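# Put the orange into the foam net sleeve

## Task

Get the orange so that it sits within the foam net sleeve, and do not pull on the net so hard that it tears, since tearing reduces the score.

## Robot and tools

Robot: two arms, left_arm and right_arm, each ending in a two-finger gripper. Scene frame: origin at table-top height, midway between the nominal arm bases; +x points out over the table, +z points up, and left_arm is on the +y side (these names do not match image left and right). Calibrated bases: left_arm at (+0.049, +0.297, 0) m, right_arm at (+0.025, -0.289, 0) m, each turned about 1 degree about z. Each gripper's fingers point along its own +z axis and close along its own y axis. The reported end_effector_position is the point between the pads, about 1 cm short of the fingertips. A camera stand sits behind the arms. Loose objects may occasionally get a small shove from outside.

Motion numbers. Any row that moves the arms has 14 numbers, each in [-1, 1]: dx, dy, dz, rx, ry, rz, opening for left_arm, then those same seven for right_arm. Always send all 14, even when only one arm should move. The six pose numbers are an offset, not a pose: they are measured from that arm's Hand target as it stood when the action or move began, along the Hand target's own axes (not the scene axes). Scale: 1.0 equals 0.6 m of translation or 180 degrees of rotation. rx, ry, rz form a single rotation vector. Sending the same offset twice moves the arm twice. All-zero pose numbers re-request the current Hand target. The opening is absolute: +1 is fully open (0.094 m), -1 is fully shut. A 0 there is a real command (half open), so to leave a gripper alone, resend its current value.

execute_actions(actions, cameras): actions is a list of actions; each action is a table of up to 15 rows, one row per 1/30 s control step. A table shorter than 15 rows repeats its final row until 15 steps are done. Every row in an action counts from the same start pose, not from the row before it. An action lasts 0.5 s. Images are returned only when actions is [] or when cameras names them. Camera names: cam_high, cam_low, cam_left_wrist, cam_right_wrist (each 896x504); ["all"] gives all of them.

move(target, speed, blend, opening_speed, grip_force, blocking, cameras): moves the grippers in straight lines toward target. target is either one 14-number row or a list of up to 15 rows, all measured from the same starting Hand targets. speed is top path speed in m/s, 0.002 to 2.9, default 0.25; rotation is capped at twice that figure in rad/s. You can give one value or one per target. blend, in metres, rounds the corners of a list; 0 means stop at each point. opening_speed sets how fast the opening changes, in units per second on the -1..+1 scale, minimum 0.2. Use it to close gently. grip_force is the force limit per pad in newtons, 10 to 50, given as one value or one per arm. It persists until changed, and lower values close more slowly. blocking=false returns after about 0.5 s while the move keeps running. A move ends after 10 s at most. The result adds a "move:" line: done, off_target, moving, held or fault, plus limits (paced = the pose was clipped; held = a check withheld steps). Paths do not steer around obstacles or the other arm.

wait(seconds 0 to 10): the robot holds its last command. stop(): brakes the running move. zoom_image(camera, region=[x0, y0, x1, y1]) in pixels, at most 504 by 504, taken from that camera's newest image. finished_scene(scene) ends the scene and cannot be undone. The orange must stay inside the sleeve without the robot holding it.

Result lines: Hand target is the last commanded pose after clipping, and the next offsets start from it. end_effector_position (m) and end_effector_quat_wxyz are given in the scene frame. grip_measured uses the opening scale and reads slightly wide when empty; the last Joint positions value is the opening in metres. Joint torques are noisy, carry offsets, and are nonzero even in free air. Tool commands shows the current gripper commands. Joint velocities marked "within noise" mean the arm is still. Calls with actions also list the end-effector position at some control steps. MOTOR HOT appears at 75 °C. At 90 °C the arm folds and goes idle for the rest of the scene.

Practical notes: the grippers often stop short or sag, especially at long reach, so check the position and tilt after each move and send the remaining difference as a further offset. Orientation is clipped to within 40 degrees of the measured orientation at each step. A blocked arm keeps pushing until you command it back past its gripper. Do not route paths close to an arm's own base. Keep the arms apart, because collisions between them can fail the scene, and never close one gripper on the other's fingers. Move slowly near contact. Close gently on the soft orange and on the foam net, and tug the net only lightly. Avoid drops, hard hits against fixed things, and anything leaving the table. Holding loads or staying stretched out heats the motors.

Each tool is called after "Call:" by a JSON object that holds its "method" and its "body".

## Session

Call:
{"method": "execute_actions", "body": {"actions": []}}

Scene clock: 0.00 s.
left_arm: end_effector_position=(+0.3271, +0.0129, +0.0821) grip_measured=-0.975 end_effector_quat_wxyz=(+0.277, +0.071, +0.764, -0.578) | right_arm: end_effector_position=(+0.3218, -0.0856, +0.0870) grip_measured=-0.962 end_effector_quat_wxyz=(-0.644, +0.698, -0.309, -0.049)
Joint positions: left_arm=[-0.494 1.852 0.388 1.233 0.688 -0.883 0.001] | right_arm=[0.192 1.777 0.367 1.082 -1.031 -1.362 0.002]
Joint velocities: within noise
Joint torques (N m): no reading
Heat: left arm: 31 °C; right arm: 30 °C.
Hand target: left_arm +0.3316, +0.0134, +0.0880; +0.287, +0.072, +0.760, -0.579 | right_arm +0.3258, -0.0866, +0.0945; -0.650, +0.695, -0.303, -0.041
Tool commands: left_gripper/opening=-1.0 right_gripper/opening=-1.0
camera_calibration:
cam_left_wrist: T_world_to_cam=[[-0.442495, -0.348307, 0.826366, 0.0819352], [-0.885114, 0.317728, -0.340033, 0.338918], [-0.144124, -0.881891, -0.448885, 0.224159], [0, 0, 0, 1]] pos_world=[0.368543, 0.118538, 0.148156]
cam_right_wrist: T_world_to_cam=[[0.507576, 0.0173159, 0.861433, -0.237496], [0.548353, -0.777671, -0.30747, -0.186319], [0.664587, 0.628433, -0.404222, 0.00493275], [0, 0, 0, 1]] pos_world=[0.219438, -0.143883, 0.149294]

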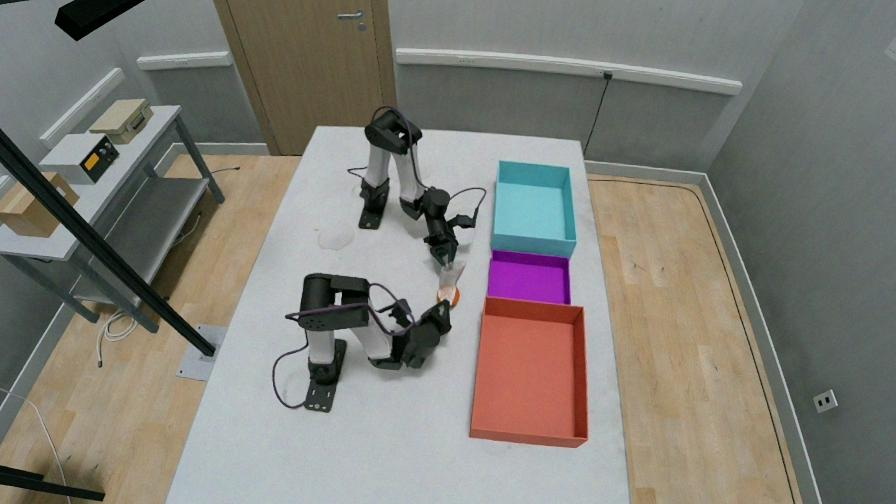

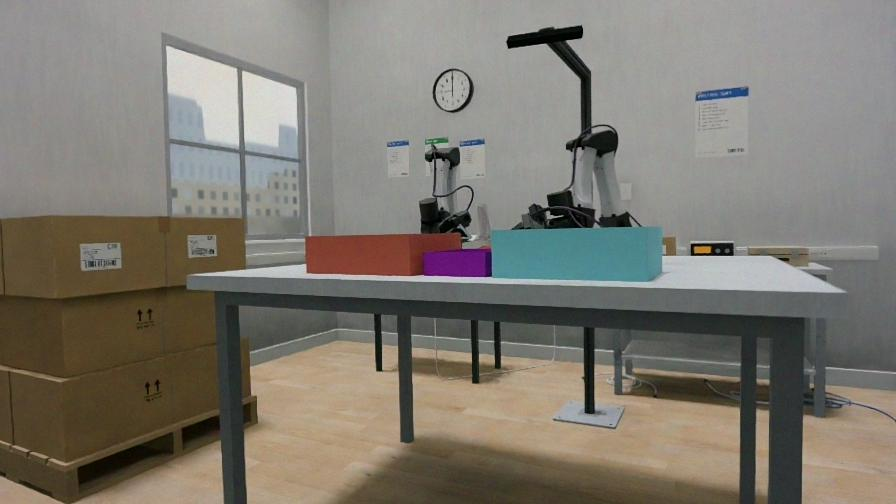

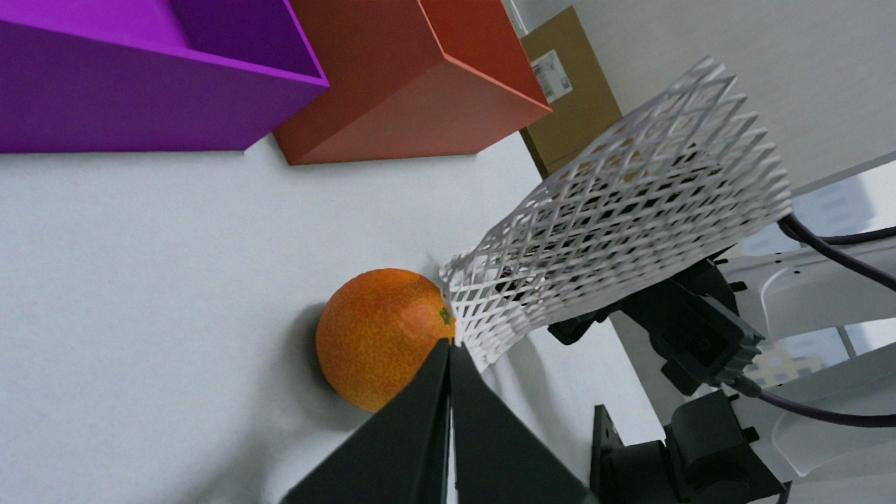

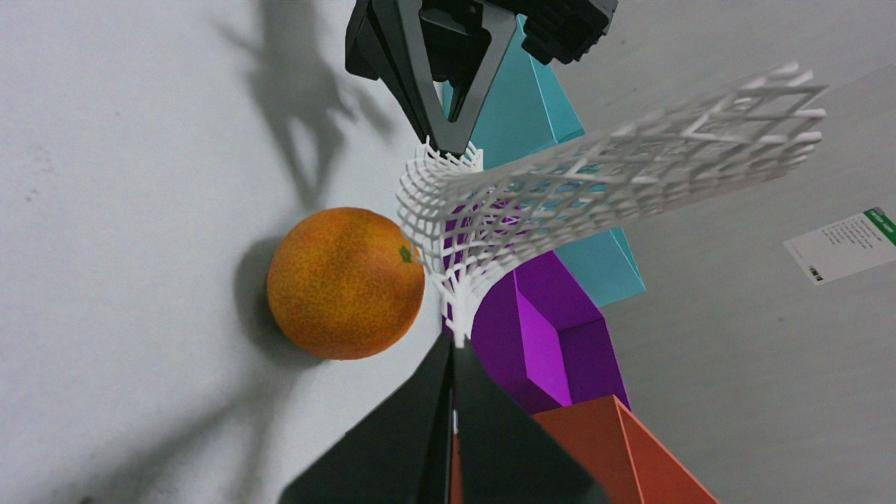

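Call:
{"method": "zoom_image", "body": {"camera": "cam_left_wrist", "region": [280, 230, 500, 430]}}

Call:
{"method": "zoom_image", "body": {"camera": "cam_right_wrist", "region": [240, 180, 480, 380]}}

Call:
{"method": "zoom_image", "body": {"camera": "cam_high", "region": [410, 235, 490, 325]}}

Call:
{"method": "zoom_image", "body": {"camera": "cam_low", "region": [400, 180, 580, 270]}}

Call:
{"method": "zoom_image", "body": {"camera": "cam_left_wrist", "region": [420, 50, 800, 380]}}

Call:
{"method": "zoom_image", "body": {"camera": "cam_right_wrist", "region": [380, 50, 840, 380]}}

Scaled by 2.291.

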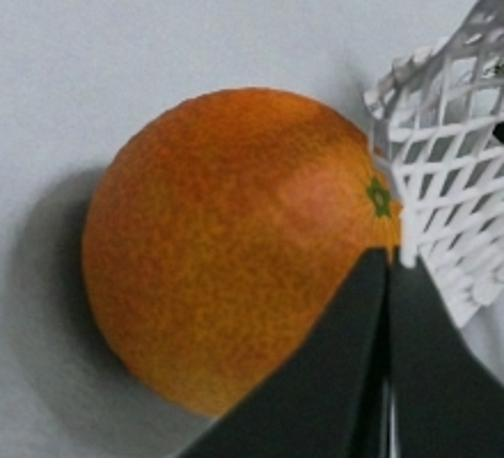

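Scaled by 2.100.

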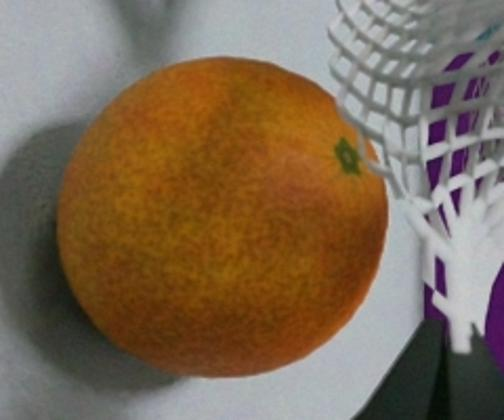

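Scaled by 5.600.

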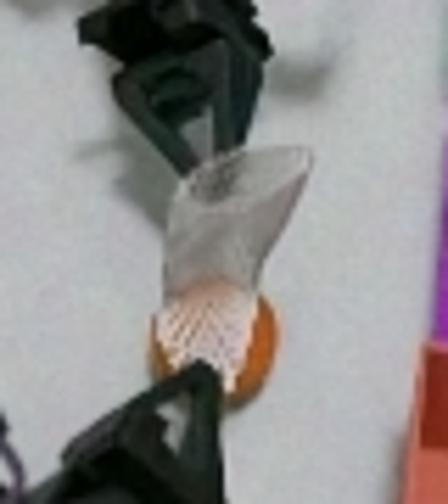

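Scaled by 2.800.

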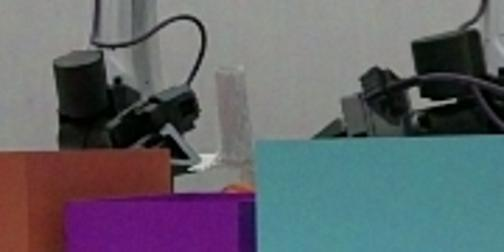

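Scaled by 1.326.

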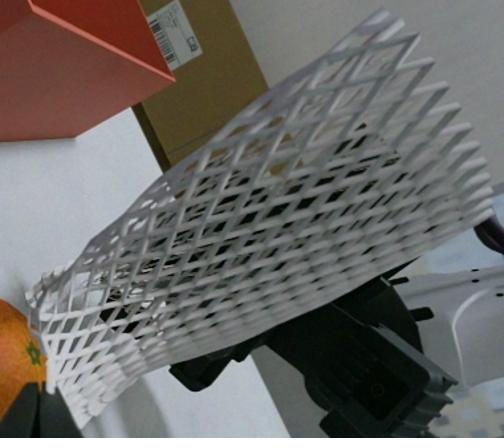

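Scaled by 1.096.

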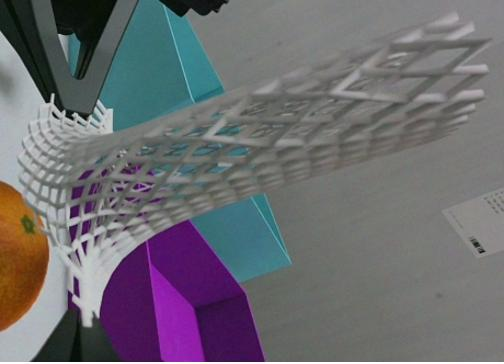

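Call:
{"method": "move", "body": {"target": [-0.00866, -0.01398, -0.00276, -0.07306, 0.03895, 0.03183, -1, -0.00752, -0.01464, -0.0025, -0.07171, 0.04217, -0.03162, -1], "speed": 0.1, "cameras": ["cam_high", "cam_left_wrist", "cam_right_wrist"]}}

Scene clock: 61.60 s.
left_arm: end_effector_position=(+0.3250, +0.0148, +0.0842) grip_measured=-0.975 end_effector_quat_wxyz=(+0.258, +0.104, +0.836, -0.472) | right_arm: end_effector_position=(+0.3176, -0.0861, +0.0922) grip_measured=-0.962 end_effector_quat_wxyz=(-0.546, +0.778, -0.310, -0.015)
Joint positions: left_arm=[-0.536 1.566 0.515 0.527 0.572 -0.644 0.001] | right_arm=[0.241 1.484 0.519 0.283 -0.875 -1.723 0.002]
Joint torques (N m): left_arm=[-0.38 -8.69 7.62 1.38 -0.2 0.25] | right_arm=[0.13 -6.63 8.14 1.15 0.04 -0.08]
Heat: left arm: 35 °C; right arm: 33 °C.
Hand target: left_arm +0.3316, +0.0134, +0.0981; +0.275, +0.111, +0.832, -0.468 | right_arm +0.3258, -0.0866, +0.1045; -0.548, +0.779, -0.304, +0.003
Off the commanded pose: left_arm 0.015 m, 2 deg | right_arm 0.015 m, 2 deg.
move: off_target (left_arm, right_arm)
camera_calibration:
cam_left_wrist: T_world_to_cam=[[-0.432266, -0.553848, 0.711617, 0.0893016], [-0.887985, 0.398785, -0.229027, 0.327523], [-0.156936, -0.730905, -0.66419, 0.246476], [0, 0, 0, 1]] pos_world=[0.368119, 0.0989987, 0.17517]
cam_right_wrist: T_world_to_cam=[[0.511018, 0.247739, 0.823095, -0.217584], [0.558817, -0.823345, -0.0991272, -0.209228], [0.653134, 0.510615, -0.559185, 0.017826], [0, 0, 0, 1]] pos_world=[0.216467, -0.127465, 0.16832]
Images, in order (width x height): cam_high 896x504, cam_left_wrist 896x504, cam_right_wrist 896x504.

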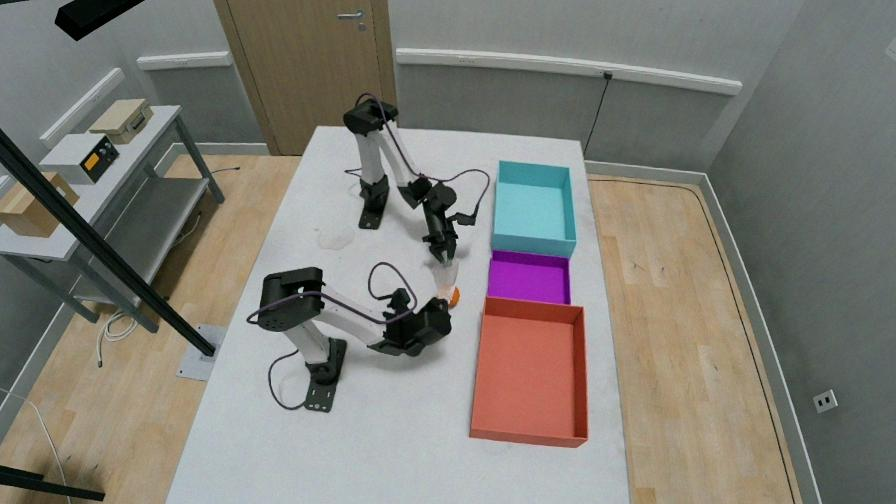

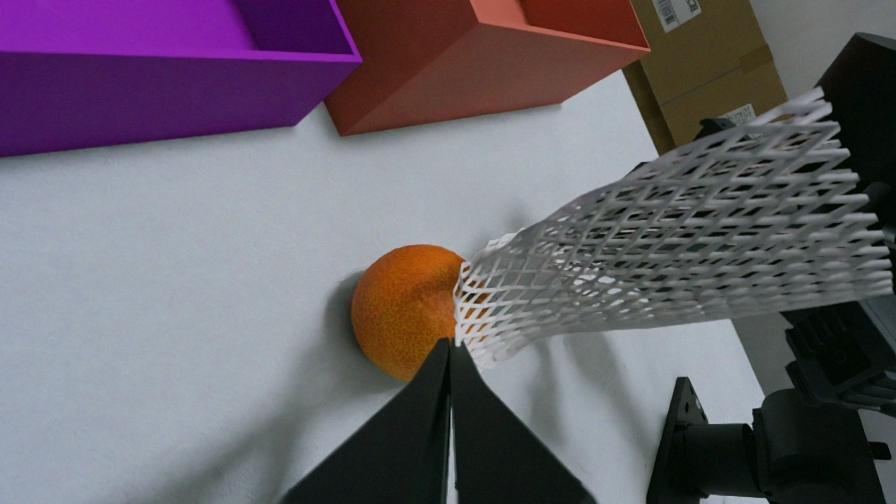

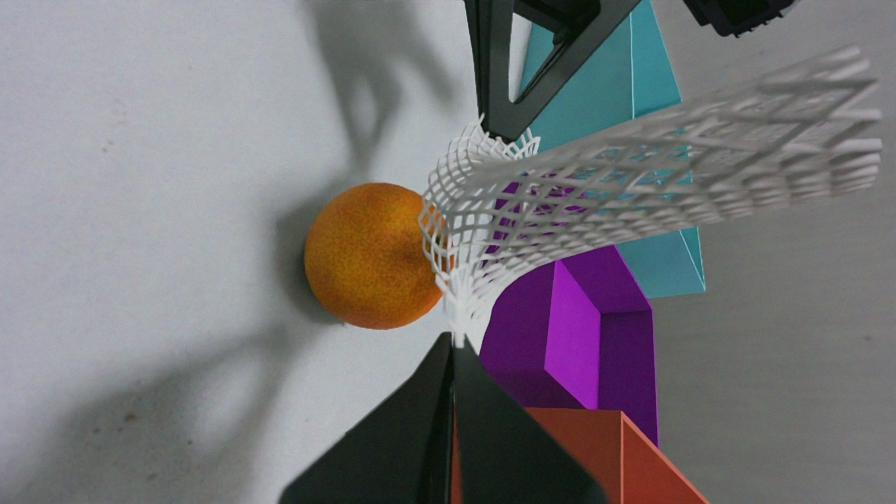

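Call:
{"method": "zoom_image", "body": {"camera": "cam_left_wrist", "region": [320, 200, 580, 420]}}

Call:
{"method": "zoom_image", "body": {"camera": "cam_right_wrist", "region": [280, 100, 560, 360]}}

Call:
{"method": "zoom_image", "body": {"camera": "cam_high", "region": [410, 235, 480, 325]}}

Call:
{"method": "zoom_image", "body": {"camera": "cam_low", "region": [400, 170, 580, 270]}}

Scaled by 1.938.

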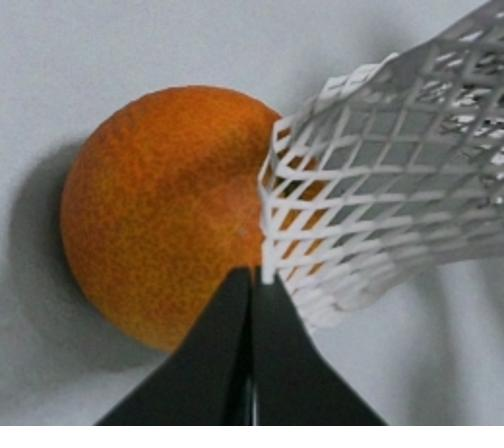

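Scaled by 1.800.

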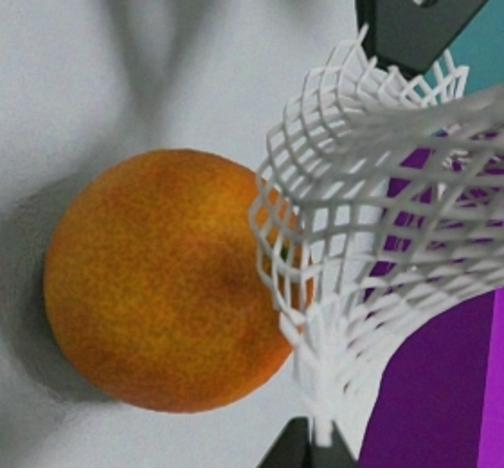

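Scaled by 5.600.

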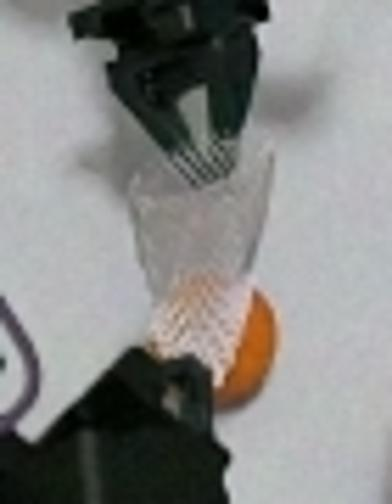

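This scene's latest camera images include none from cam_low. They are from: cam_high, cam_left_wrist, cam_right_wrist. cam_low's image comes with the result of a call that names it in "cameras".

Call:
{"method": "zoom_image", "body": {"camera": "cam_high", "region": [425, 255, 470, 315]}}

Call:
{"method": "zoom_image", "body": {"camera": "cam_left_wrist", "region": [400, 150, 900, 420]}}

Call:
{"method": "zoom_image", "body": {"camera": "cam_right_wrist", "region": [400, 90, 580, 360]}}

Scaled by 8.400.

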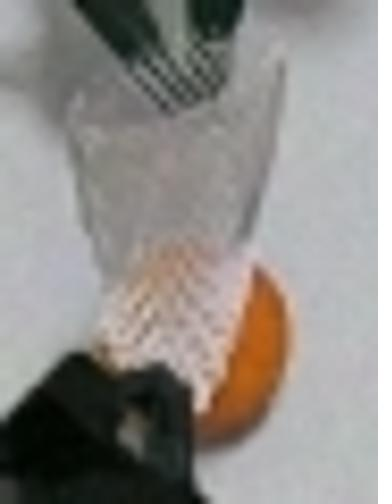

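Invalid region (400, 150, 900, 420): it reaches outside that camera's 896x504 image.

Scaled by 1.867.

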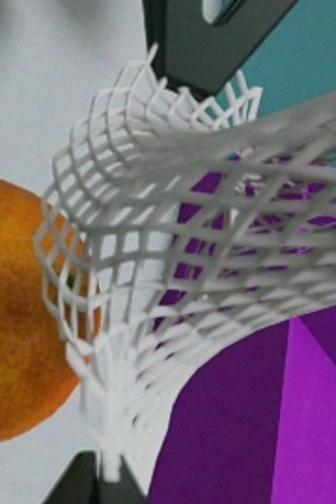

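Call:
{"method": "move", "body": {"target": [0.03787, 0.05022, 0.0347, 0, 0, 0, -1, 0.02865, 0.06082, 0.02543, 0, 0, 0, -1], "speed": 0.06, "cameras": ["all"]}}

Scene clock: 121.97 s.
left_arm: end_effector_position=(+0.3312, +0.0089, +0.0591) grip_measured=-0.975 end_effector_quat_wxyz=(+0.264, +0.108, +0.833, -0.474) | right_arm: end_effector_position=(+0.3226, -0.0849, +0.0611) grip_measured=-0.962 end_effector_quat_wxyz=(-0.544, +0.782, -0.304, -0.012)
Joint positions: left_arm=[-0.542 1.712 0.5 0.705 0.567 -0.642 0.001] | right_arm=[0.241 1.63 0.486 0.455 -0.875 -1.741 0.002]
Joint torques (N m): left_arm=[-0.39 -5.18 3.97 1.99 -0.2 0.23] | right_arm=[-1.13 -4.53 3.89 1.61 -0.17 -0.07]
Heat: left arm: 39 °C; right arm: 33 °C.
Hand target: left_arm +0.3336, +0.0104, +0.0551; +0.275, +0.111, +0.832, -0.468 | right_arm +0.3278, -0.0896, +0.0615; -0.548, +0.779, -0.304, +0.003
Off the commanded pose: left_arm 0.005 m, 1 deg | right_arm 0.007 m, 2 deg.
move: done
camera_calibration:
cam_left_wrist: T_world_to_cam=[[-0.44577, -0.548029, 0.70778, 0.111218], [-0.882864, 0.399703, -0.246553, 0.328988], [-0.147784, -0.73478, -0.662011, 0.223381], [0, 0, 0, 1]] pos_world=[0.373041, 0.0935891, 0.150275]
cam_right_wrist: T_world_to_cam=[[0.501075, 0.257482, 0.826213, -0.190923], [0.565871, -0.819817, -0.0876962, -0.21683], [0.654763, 0.511472, -0.556491, -0.00397473], [0, 0, 0, 1]] pos_world=[0.220967, -0.126569, 0.136516]

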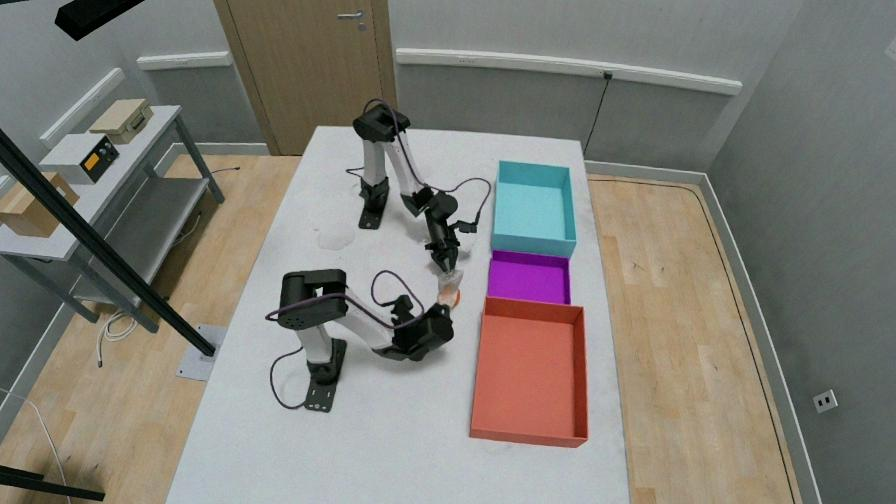

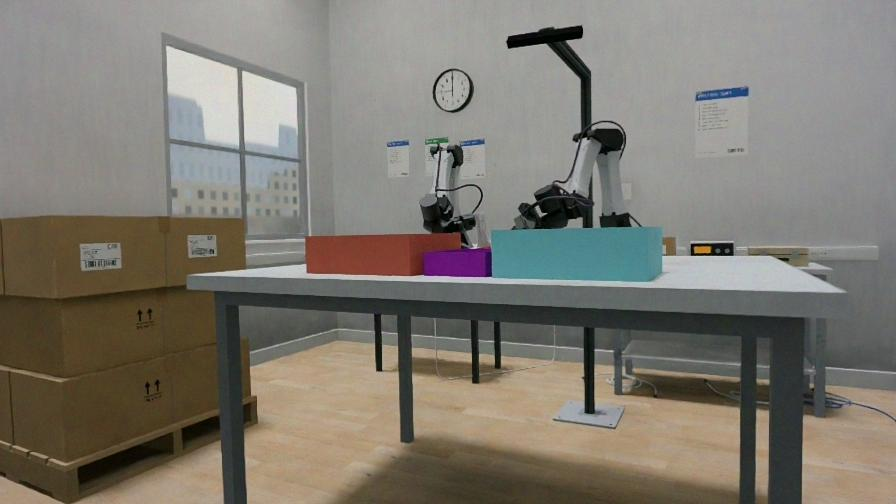

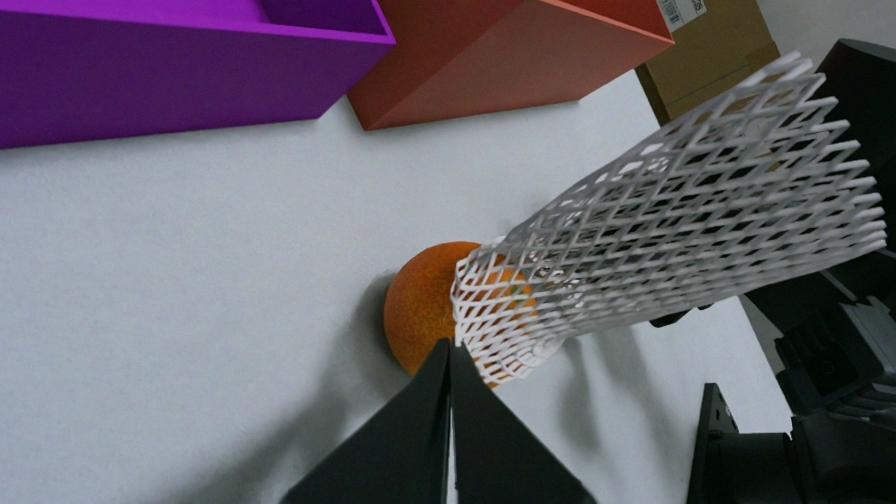

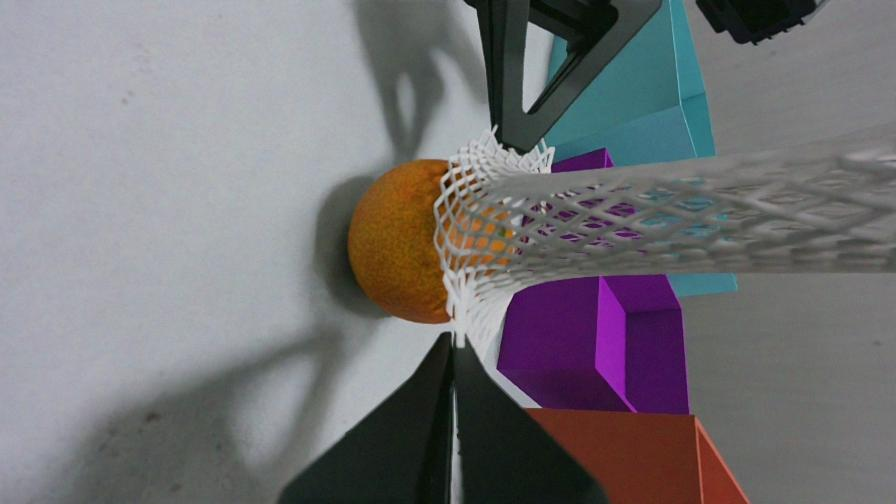

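Call:
{"method": "zoom_image", "body": {"camera": "cam_left_wrist", "region": [360, 200, 620, 420]}}

Call:
{"method": "zoom_image", "body": {"camera": "cam_right_wrist", "region": [330, 110, 580, 360]}}

Call:
{"method": "zoom_image", "body": {"camera": "cam_high", "region": [425, 255, 475, 315]}}

Call:
{"method": "zoom_image", "body": {"camera": "cam_low", "region": [420, 190, 560, 280]}}

Scaled by 1.938.

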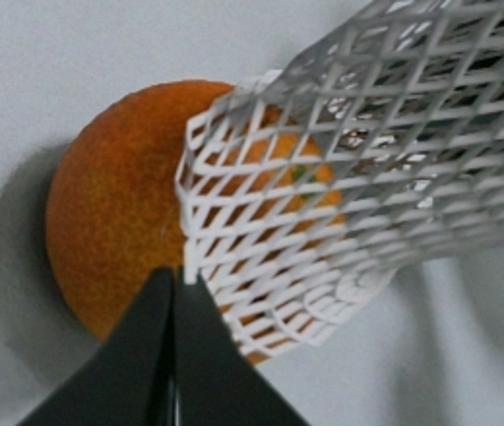

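Scaled by 2.016.

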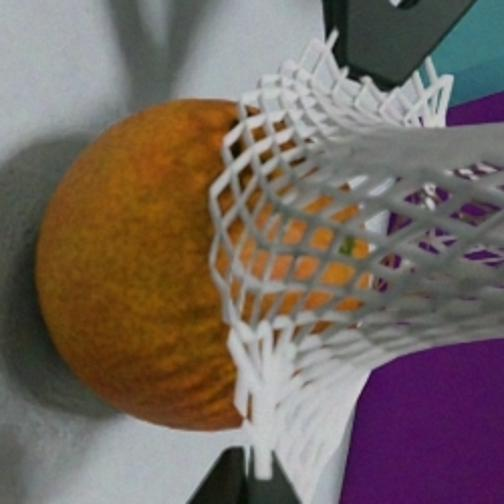

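Scaled by 8.400.

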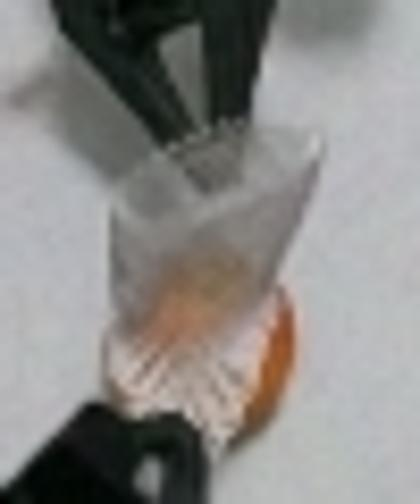

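Scaled by 3.600.

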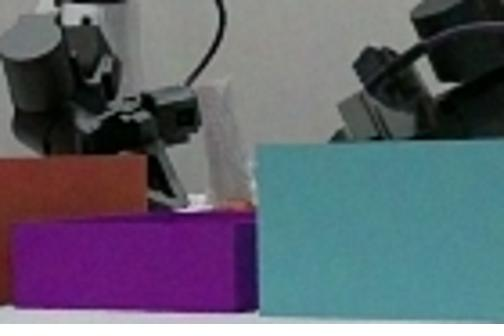

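Call:
{"method": "move", "body": {"target": [0.00257, 0.0207, 0.013, 0, 0, 0, -1, 0.01663, 0.01305, 0.01258, 0, 0, 0, -1], "speed": 0.04, "cameras": ["cam_high", "cam_left_wrist", "cam_right_wrist"]}}

Scene clock: 161.27 s.
left_arm: end_effector_position=(+0.3341, +0.0071, +0.0449) grip_measured=-0.976 end_effector_quat_wxyz=(+0.265, +0.110, +0.833, -0.474) | right_arm: end_effector_position=(+0.3280, -0.0864, +0.0456) grip_measured=-0.962 end_effector_quat_wxyz=(-0.543, +0.781, -0.308, -0.012)
Joint positions: left_arm=[-0.542 1.789 0.5 0.78 0.567 -0.638 0.001] | right_arm=[0.233 1.712 0.486 0.53 -0.875 -1.744 0.002]
Joint torques (N m): left_arm=[0.91 -5.23 4.53 1.89 -0.11 0.26] | right_arm=[-1.09 -4.83 4.4 1.55 -0.16 -0.09]
Heat: left arm: 36 °C; right arm: 33 °C.
Hand target: left_arm +0.3406, +0.0104, +0.0421; +0.275, +0.111, +0.832, -0.468 | right_arm +0.3349, -0.0896, +0.0485; -0.548, +0.779, -0.304, +0.003
Off the commanded pose: left_arm 0.008 m, 1 deg | right_arm 0.008 m, 2 deg.
move: done
camera_calibration:
cam_left_wrist: T_world_to_cam=[[-0.448634, -0.548812, 0.70536, 0.122635], [-0.881462, 0.401965, -0.247889, 0.328321], [-0.147486, -0.73296, -0.664092, 0.213057], [0, 0, 0, 1]] pos_world=[0.375844, 0.0914921, 0.136375]
cam_right_wrist: T_world_to_cam=[[0.506724, 0.256422, 0.823091, -0.182259], [0.560141, -0.823685, -0.0882352, -0.220856], [0.655342, 0.505757, -0.561014, -0.0158661], [0, 0, 0, 1]] pos_world=[0.226463, -0.127156, 0.121627]
Images, in order (width x height): cam_high 896x504, cam_left_wrist 896x504, cam_right_wrist 896x504.

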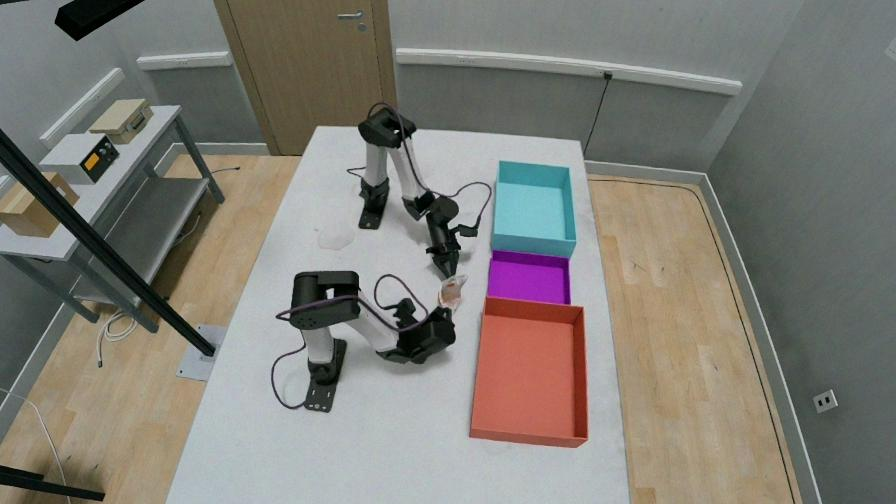

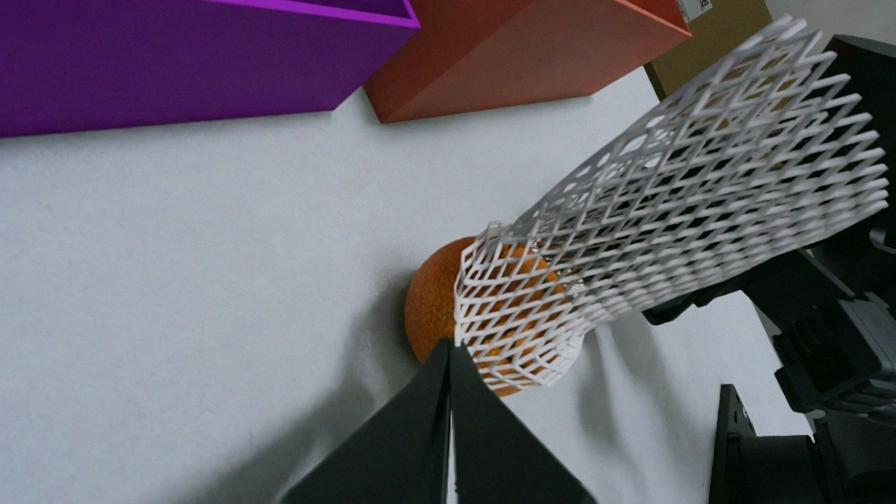

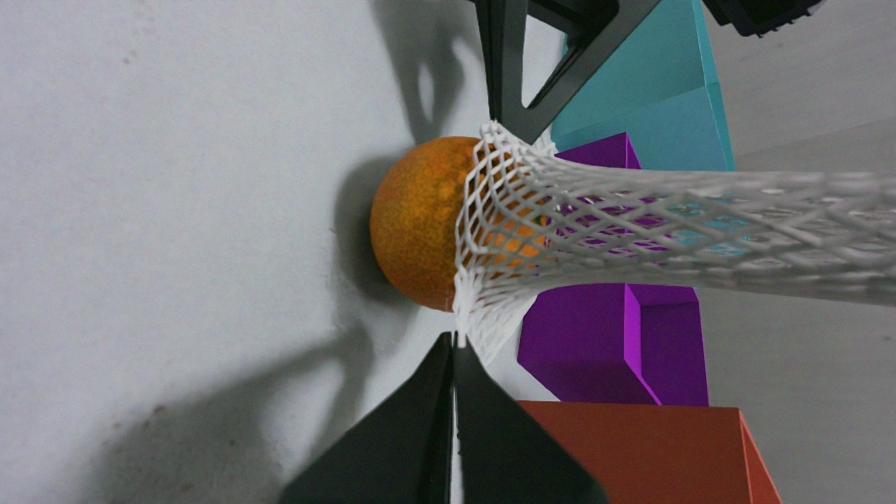

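Call:
{"method": "zoom_image", "body": {"camera": "cam_left_wrist", "region": [380, 200, 640, 420]}}

Call:
{"method": "zoom_image", "body": {"camera": "cam_right_wrist", "region": [350, 100, 600, 350]}}

Call:
{"method": "zoom_image", "body": {"camera": "cam_high", "region": [425, 255, 475, 315]}}

Scaled by 1.938.

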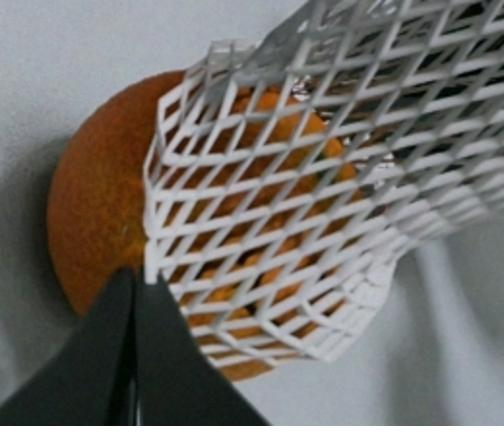

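Scaled by 2.016.

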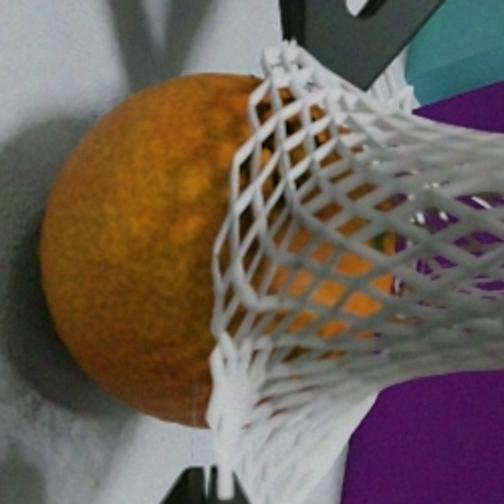

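Scaled by 8.400.

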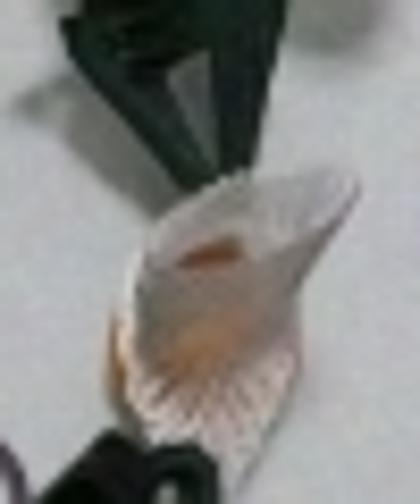

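Call:
{"method": "move", "body": {"target": [0.01815, 0.01573, 0.00847, 0, 0, 0, -1, 0.00413, 0.02373, 0.00828, 0, 0, 0, -1], "speed": 0.04, "cameras": ["cam_high", "cam_left_wrist", "cam_right_wrist"]}}

Scene clock: 176.60 s.
left_arm: end_effector_position=(+0.3365, +0.0055, +0.0361) grip_measured=-0.978 end_effector_quat_wxyz=(+0.274, +0.113, +0.827, -0.478) | right_arm: end_effector_position=(+0.3294, -0.0861, +0.0346) grip_measured=-0.963 end_effector_quat_wxyz=(-0.547, +0.780, -0.303, -0.005)
Joint positions: left_arm=[-0.542 1.856 0.492 0.878 0.567 -0.638 0.001] | right_arm=[0.233 1.777 0.47 0.63 -0.875 -1.744 0.002]
Joint torques (N m): left_arm=[0.38 -5.37 3.18 1.85 -0.15 0.23] | right_arm=[-0.99 -5.03 3.15 1.55 -0.17 -0.06]
Heat: left arm: 35 °C; right arm: 34 °C.
Hand target: left_arm +0.3376, +0.0105, +0.0271; +0.275, +0.111, +0.832, -0.468 | right_arm +0.3319, -0.0896, +0.0336; -0.548, +0.779, -0.304, +0.003
Off the commanded pose: left_arm 0.010 m, 1 deg | right_arm 0.004 m, 1 deg.
move: done
camera_calibration:
cam_left_wrist: T_world_to_cam=[[-0.462325, -0.540232, 0.703139, 0.133755], [-0.876444, 0.398731, -0.269924, 0.327999], [-0.134542, -0.741055, -0.657827, 0.201874], [0, 0, 0, 1]] pos_world=[0.376472, 0.0910747, 0.127284]
cam_right_wrist: T_world_to_cam=[[0.491769, 0.25318, 0.833105, -0.169716], [0.561706, -0.823327, -0.0813573, -0.223046], [0.66532, 0.507968, -0.547099, -0.0265974], [0, 0, 0, 1]] pos_world=[0.226443, -0.12716, 0.108693]
Images, in order (width x height): cam_high 896x504, cam_left_wrist 896x504, cam_right_wrist 896x504.

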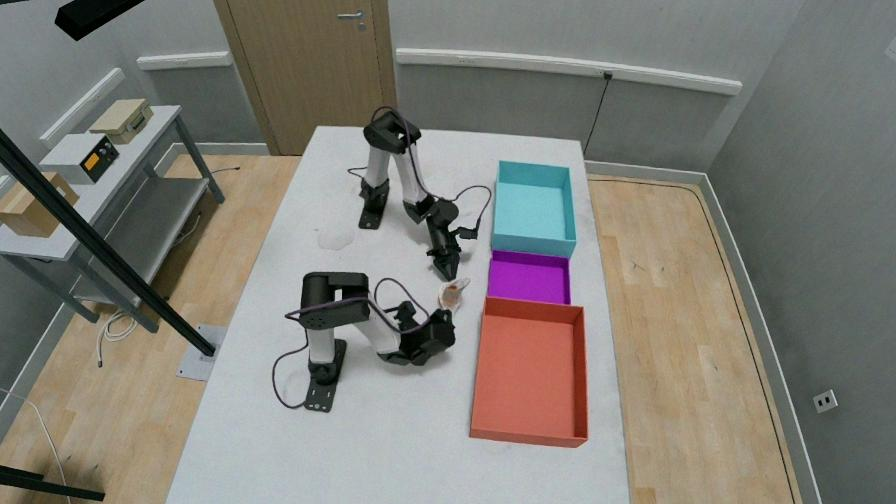

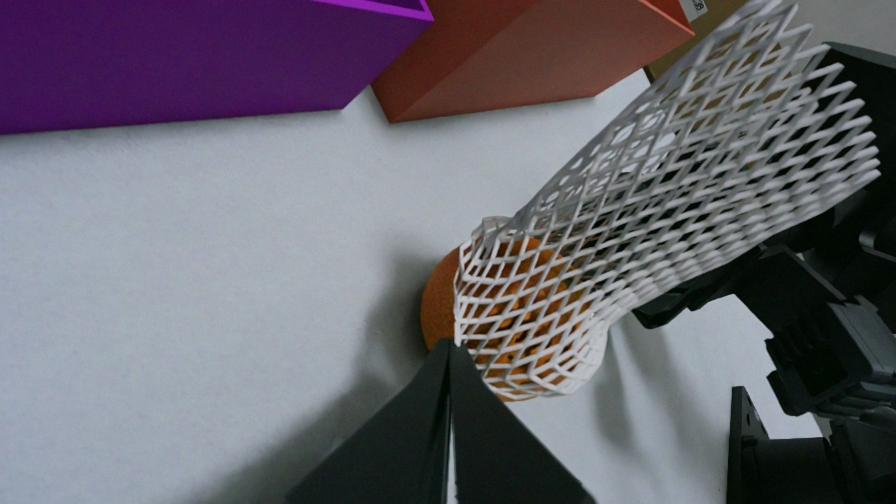

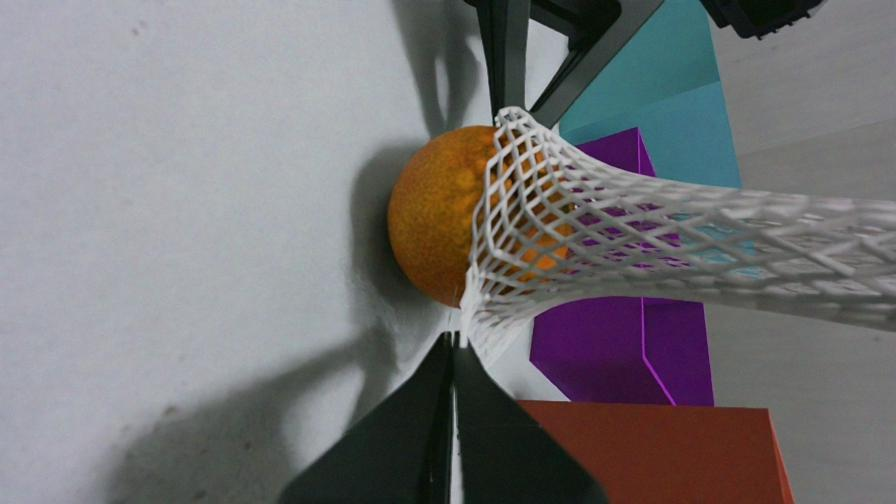

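Call:
{"method": "move", "body": {"target": [0.02225, 0.01353, 0.0067, 0, 0, 0, -1, -0.00322, 0.01753, 0.0026, 0, 0, 0, -1], "speed": 0.04, "cameras": ["cam_high", "cam_left_wrist", "cam_right_wrist"]}}

Scene clock: 187.67 s.
left_arm: end_effector_position=(+0.3327, +0.0062, +0.0266) grip_measured=-0.979 end_effector_quat_wxyz=(+0.280, +0.118, +0.821, -0.484) | right_arm: end_effector_position=(+0.3253, -0.0868, +0.0287) grip_measured=-0.963 end_effector_quat_wxyz=(-0.551, +0.779, -0.298, +0.000)
Joint positions: left_arm=[-0.543 1.921 0.464 0.994 0.573 -0.638 0.001] | right_arm=[0.233 1.806 0.439 0.706 -0.877 -1.744 0.002]
Joint torques (N m): left_arm=[-0.54 -5.05 2.62 1.7 -0.25 0.15] | right_arm=[-0.43 -4.44 2.74 1.45 -0.08 -0.06]
Heat: left arm: 35 °C; right arm: 33 °C.
Hand target: left_arm +0.3316, +0.0105, +0.0121; +0.275, +0.111, +0.832, -0.468 | right_arm +0.3259, -0.0896, +0.0246; -0.548, +0.779, -0.304, +0.003
Off the commanded pose: left_arm 0.015 m, 2 deg | right_arm 0.005 m, 1 deg.
move: off_target (left_arm)
camera_calibration:
cam_left_wrist: T_world_to_cam=[[-0.478691, -0.526614, 0.702518, 0.144439], [-0.868602, 0.40071, -0.291483, 0.319847], [-0.128007, -0.749739, -0.649235, 0.193207], [0, 0, 0, 1]] pos_world=[0.371693, 0.0927527, 0.117195]
cam_right_wrist: T_world_to_cam=[[0.477866, 0.249921, 0.842131, -0.158574], [0.563979, -0.822284, -0.0759982, -0.222657], [0.673477, 0.511261, -0.533892, -0.0295134], [0, 0, 0, 1]] pos_world=[0.221227, -0.128367, 0.100861]
Images, in order (width x height): cam_high 896x504, cam_left_wrist 896x504, cam_right_wrist 896x504.

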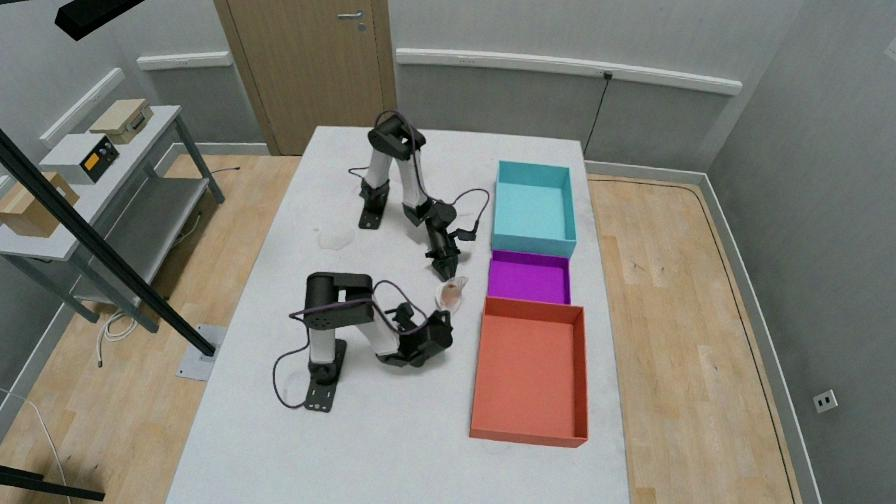

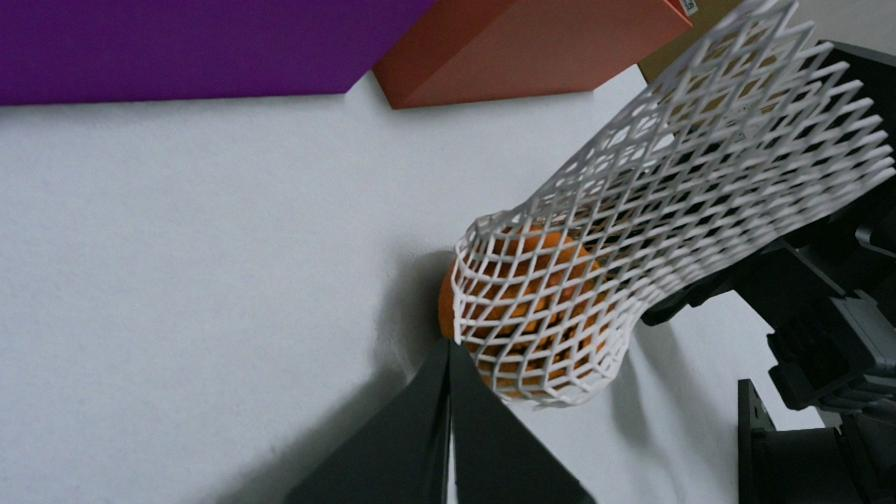

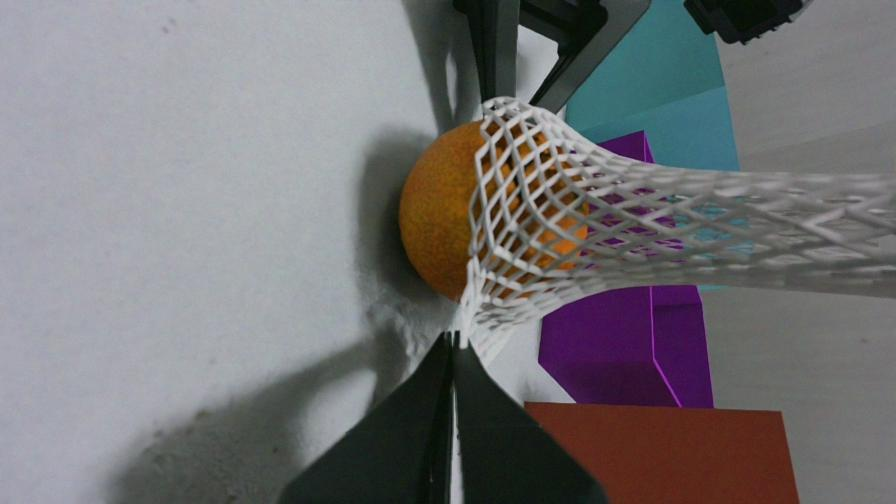

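Call:
{"method": "zoom_image", "body": {"camera": "cam_left_wrist", "region": [400, 190, 680, 420]}}

Call:
{"method": "zoom_image", "body": {"camera": "cam_right_wrist", "region": [370, 80, 640, 370]}}

Call:
{"method": "zoom_image", "body": {"camera": "cam_high", "region": [425, 260, 475, 320]}}

Scaled by 1.800.

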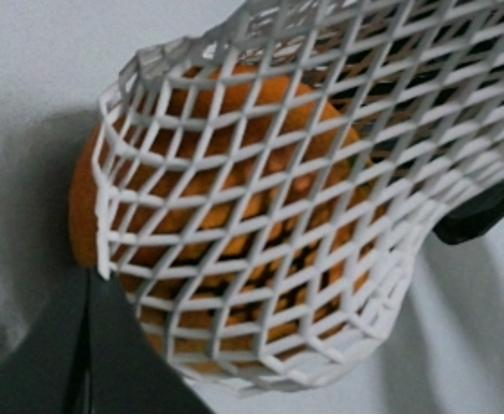

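Scaled by 1.738.

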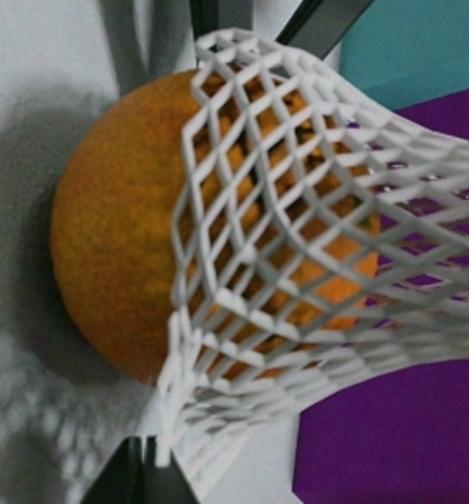

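Scaled by 8.400.

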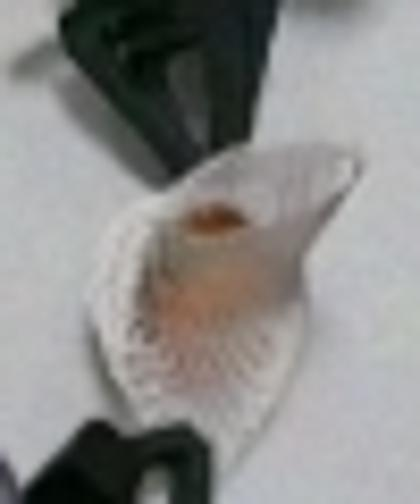

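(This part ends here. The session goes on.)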